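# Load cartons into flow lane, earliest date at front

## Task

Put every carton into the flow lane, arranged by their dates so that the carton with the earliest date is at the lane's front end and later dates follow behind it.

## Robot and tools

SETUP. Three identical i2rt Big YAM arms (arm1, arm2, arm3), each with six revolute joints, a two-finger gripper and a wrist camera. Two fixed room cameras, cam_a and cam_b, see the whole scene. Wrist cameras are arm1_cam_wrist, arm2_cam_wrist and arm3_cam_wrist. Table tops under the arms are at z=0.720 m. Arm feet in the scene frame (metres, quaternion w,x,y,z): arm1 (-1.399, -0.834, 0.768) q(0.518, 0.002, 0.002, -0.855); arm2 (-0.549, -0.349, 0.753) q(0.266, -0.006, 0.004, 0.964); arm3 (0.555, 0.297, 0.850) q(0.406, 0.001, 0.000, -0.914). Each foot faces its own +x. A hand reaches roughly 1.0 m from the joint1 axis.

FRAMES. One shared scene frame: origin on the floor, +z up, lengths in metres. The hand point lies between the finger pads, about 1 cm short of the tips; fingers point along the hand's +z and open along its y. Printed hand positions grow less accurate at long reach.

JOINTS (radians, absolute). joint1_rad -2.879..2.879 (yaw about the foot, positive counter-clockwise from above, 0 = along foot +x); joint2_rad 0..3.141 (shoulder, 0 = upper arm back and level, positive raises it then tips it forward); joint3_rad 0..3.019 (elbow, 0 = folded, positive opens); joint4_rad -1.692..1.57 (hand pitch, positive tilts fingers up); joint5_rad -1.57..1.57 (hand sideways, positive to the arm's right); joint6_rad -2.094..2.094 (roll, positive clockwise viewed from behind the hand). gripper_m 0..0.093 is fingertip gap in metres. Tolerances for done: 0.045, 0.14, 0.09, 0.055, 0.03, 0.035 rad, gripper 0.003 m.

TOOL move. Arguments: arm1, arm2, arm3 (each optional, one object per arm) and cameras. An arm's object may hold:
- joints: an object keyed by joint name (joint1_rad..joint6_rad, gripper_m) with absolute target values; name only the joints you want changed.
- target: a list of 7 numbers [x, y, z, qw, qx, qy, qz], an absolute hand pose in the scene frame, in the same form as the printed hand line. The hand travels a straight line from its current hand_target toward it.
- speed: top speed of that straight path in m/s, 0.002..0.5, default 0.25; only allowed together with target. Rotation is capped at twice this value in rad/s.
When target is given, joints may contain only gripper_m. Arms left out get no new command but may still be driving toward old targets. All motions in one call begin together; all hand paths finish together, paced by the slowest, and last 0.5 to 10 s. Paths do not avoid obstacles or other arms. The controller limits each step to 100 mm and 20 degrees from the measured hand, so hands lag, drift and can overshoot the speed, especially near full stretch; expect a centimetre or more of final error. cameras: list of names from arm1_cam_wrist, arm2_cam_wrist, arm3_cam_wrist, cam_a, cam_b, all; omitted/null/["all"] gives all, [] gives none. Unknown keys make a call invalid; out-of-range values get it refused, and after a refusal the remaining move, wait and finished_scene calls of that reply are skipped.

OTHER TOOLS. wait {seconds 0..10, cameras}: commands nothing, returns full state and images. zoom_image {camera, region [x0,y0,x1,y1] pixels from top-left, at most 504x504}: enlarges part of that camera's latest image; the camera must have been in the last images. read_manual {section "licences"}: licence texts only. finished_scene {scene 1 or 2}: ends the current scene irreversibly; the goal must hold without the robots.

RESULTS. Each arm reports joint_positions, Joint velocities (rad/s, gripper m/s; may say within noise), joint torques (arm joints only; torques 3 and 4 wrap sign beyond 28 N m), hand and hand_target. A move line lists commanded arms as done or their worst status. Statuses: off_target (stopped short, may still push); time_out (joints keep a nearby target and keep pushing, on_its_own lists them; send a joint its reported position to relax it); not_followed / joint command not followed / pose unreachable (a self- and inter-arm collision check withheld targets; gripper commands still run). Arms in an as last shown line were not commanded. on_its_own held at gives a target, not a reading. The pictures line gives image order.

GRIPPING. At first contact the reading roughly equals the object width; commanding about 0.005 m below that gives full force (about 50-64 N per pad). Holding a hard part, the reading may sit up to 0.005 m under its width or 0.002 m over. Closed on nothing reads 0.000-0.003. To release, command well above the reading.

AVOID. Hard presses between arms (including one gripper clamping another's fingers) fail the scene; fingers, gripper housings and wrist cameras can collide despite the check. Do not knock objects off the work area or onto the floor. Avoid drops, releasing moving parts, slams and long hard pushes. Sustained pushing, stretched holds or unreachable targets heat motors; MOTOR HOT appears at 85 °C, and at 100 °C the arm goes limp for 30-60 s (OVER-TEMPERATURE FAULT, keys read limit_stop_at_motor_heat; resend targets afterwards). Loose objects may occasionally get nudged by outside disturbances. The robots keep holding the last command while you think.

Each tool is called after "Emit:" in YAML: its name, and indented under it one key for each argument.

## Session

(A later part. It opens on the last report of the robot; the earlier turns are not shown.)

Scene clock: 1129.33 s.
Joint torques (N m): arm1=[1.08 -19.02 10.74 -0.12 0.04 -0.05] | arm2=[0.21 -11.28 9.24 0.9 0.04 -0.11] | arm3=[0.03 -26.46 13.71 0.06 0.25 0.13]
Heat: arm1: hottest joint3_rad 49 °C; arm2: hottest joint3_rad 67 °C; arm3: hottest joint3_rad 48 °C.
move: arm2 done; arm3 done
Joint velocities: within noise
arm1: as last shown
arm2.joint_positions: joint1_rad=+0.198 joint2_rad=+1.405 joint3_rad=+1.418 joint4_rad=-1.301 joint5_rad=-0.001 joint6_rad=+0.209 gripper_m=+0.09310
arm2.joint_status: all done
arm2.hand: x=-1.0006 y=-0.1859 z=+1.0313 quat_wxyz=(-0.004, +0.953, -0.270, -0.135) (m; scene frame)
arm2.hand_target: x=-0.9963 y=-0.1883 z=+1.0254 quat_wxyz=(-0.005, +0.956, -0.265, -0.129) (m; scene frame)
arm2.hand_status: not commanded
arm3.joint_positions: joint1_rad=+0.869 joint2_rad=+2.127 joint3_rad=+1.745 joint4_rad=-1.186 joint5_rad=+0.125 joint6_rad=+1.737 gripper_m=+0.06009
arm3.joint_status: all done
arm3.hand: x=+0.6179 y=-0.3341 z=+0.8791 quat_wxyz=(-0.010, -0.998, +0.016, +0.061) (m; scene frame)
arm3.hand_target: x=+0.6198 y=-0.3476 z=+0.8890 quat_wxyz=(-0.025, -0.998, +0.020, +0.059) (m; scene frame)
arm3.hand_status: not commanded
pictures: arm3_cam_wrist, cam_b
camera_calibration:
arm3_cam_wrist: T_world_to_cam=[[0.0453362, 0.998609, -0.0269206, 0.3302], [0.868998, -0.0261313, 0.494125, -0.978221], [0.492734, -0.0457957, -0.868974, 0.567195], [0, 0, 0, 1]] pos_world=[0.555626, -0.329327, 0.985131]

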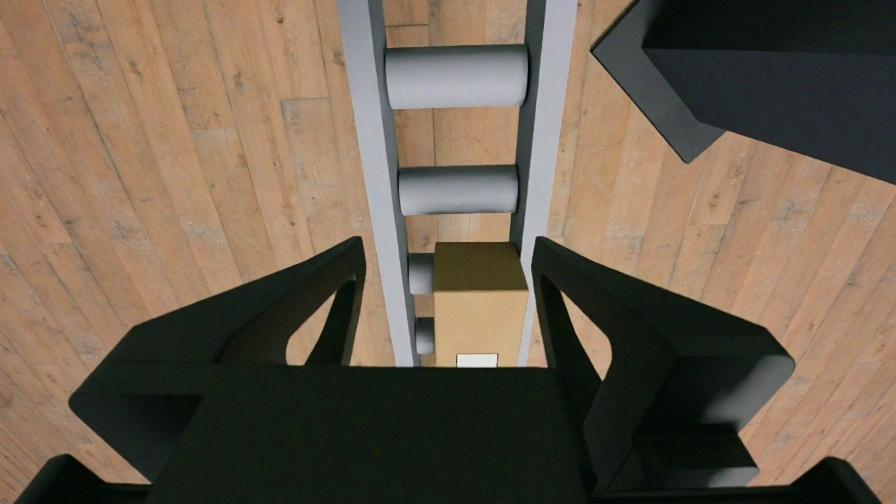

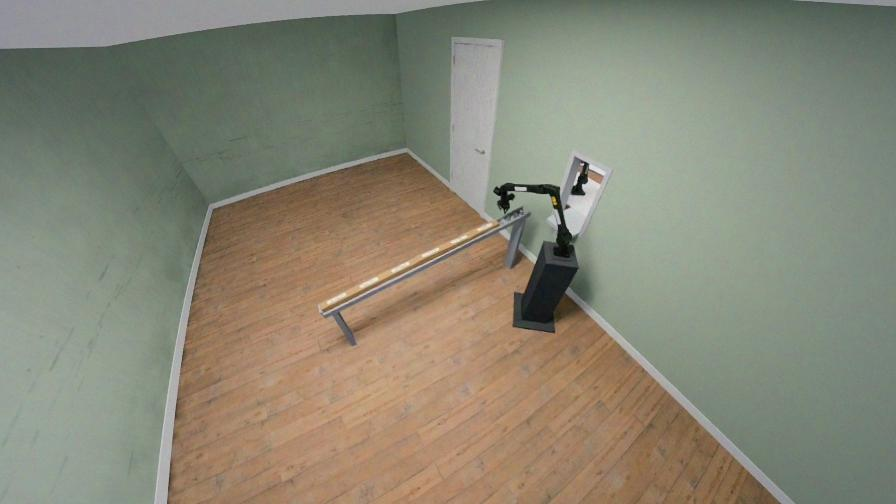

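Emit:
move:
  arm1: {"joints": {"joint1_rad": 1.3, "joint2_rad": 1.2, "joint3_rad": 0.9, "joint4_rad": -1.2}}
  cameras: ["cam_a"]

Emit:
zoom_image:
  camera: "cam_a"
  region: [360, 190, 500, 290]

Emit:
zoom_image:
  camera: "cam_a"
  region: [430, 215, 600, 360]

Scene clock: 1138.50 s.
Joint torques (N m): arm1=[-0.38 -9.05 8.72 0.43 -0.07 -0.04] | arm2=[0.21 -11.34 9.24 0.9 0.04 -0.11] | arm3=[0.26 -26.46 13.68 0.08 0.24 0.12]
Heat: arm1: hottest joint3_rad 49 °C; arm2: hottest joint3_rad 63 °C; arm3: hottest joint3_rad 48 °C.
move: arm1 done
Joint velocities: within noise
arm1.joint_positions: joint1_rad=+1.315 joint2_rad=+1.207 joint3_rad=+0.896 joint4_rad=-1.206 joint5_rad=+0.002 joint6_rad=-0.552 gripper_m=+0.09301
arm1.joint_status: all done
arm1.hand: x=-1.1570 y=-1.0553 z=+0.9131 quat_wxyz=(-0.022, -0.093, -0.995, +0.014) (m; scene frame)
arm1.hand_target: x=-1.1581 y=-1.0606 z=+0.9169 quat_wxyz=(-0.029, -0.096, -0.995, +0.019) (m; scene frame)
arm1.hand_status: not commanded
arm2, arm3: as last shown
arm3.hand_target: x=+0.6198 y=-0.3476 z=+0.8890 quat_wxyz=(-0.025, -0.998, +0.021, +0.059) (m; scene frame)
pictures: cam_a

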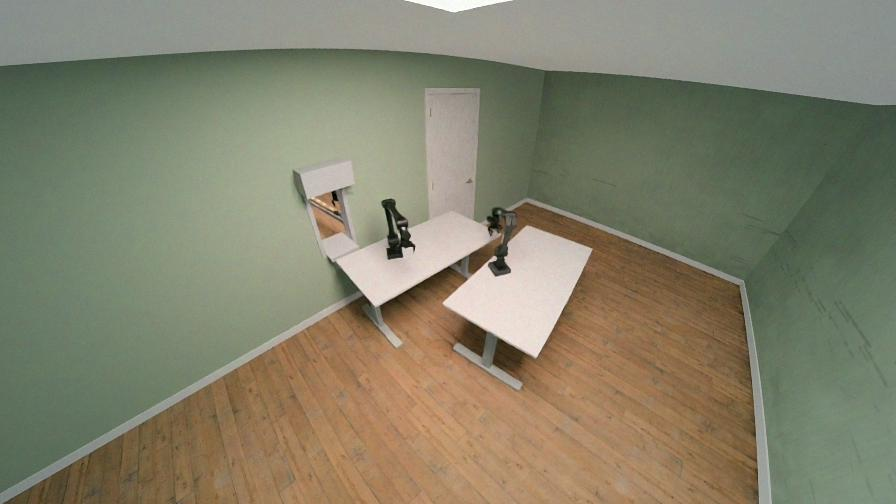

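Scaled by 3.600 from the camera's 896x504 image, which has a finer 1280x720 frame.

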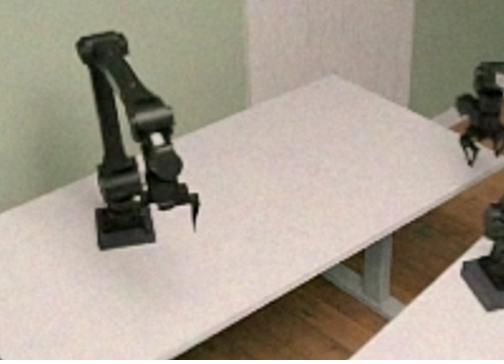

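Scaled by 2.965 from the camera's 896x504 image, which has a finer 1280x720 frame.

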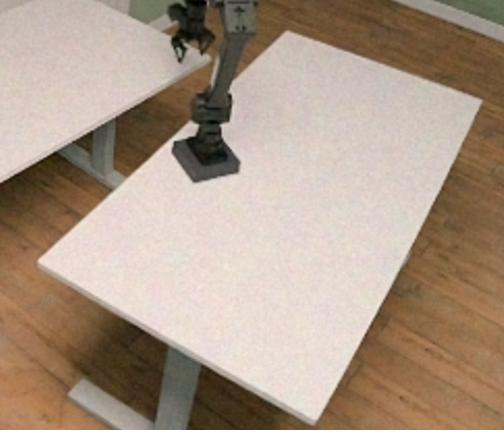

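Emit:
finished_scene:
  scene: 1

The scene is finished: the task was done.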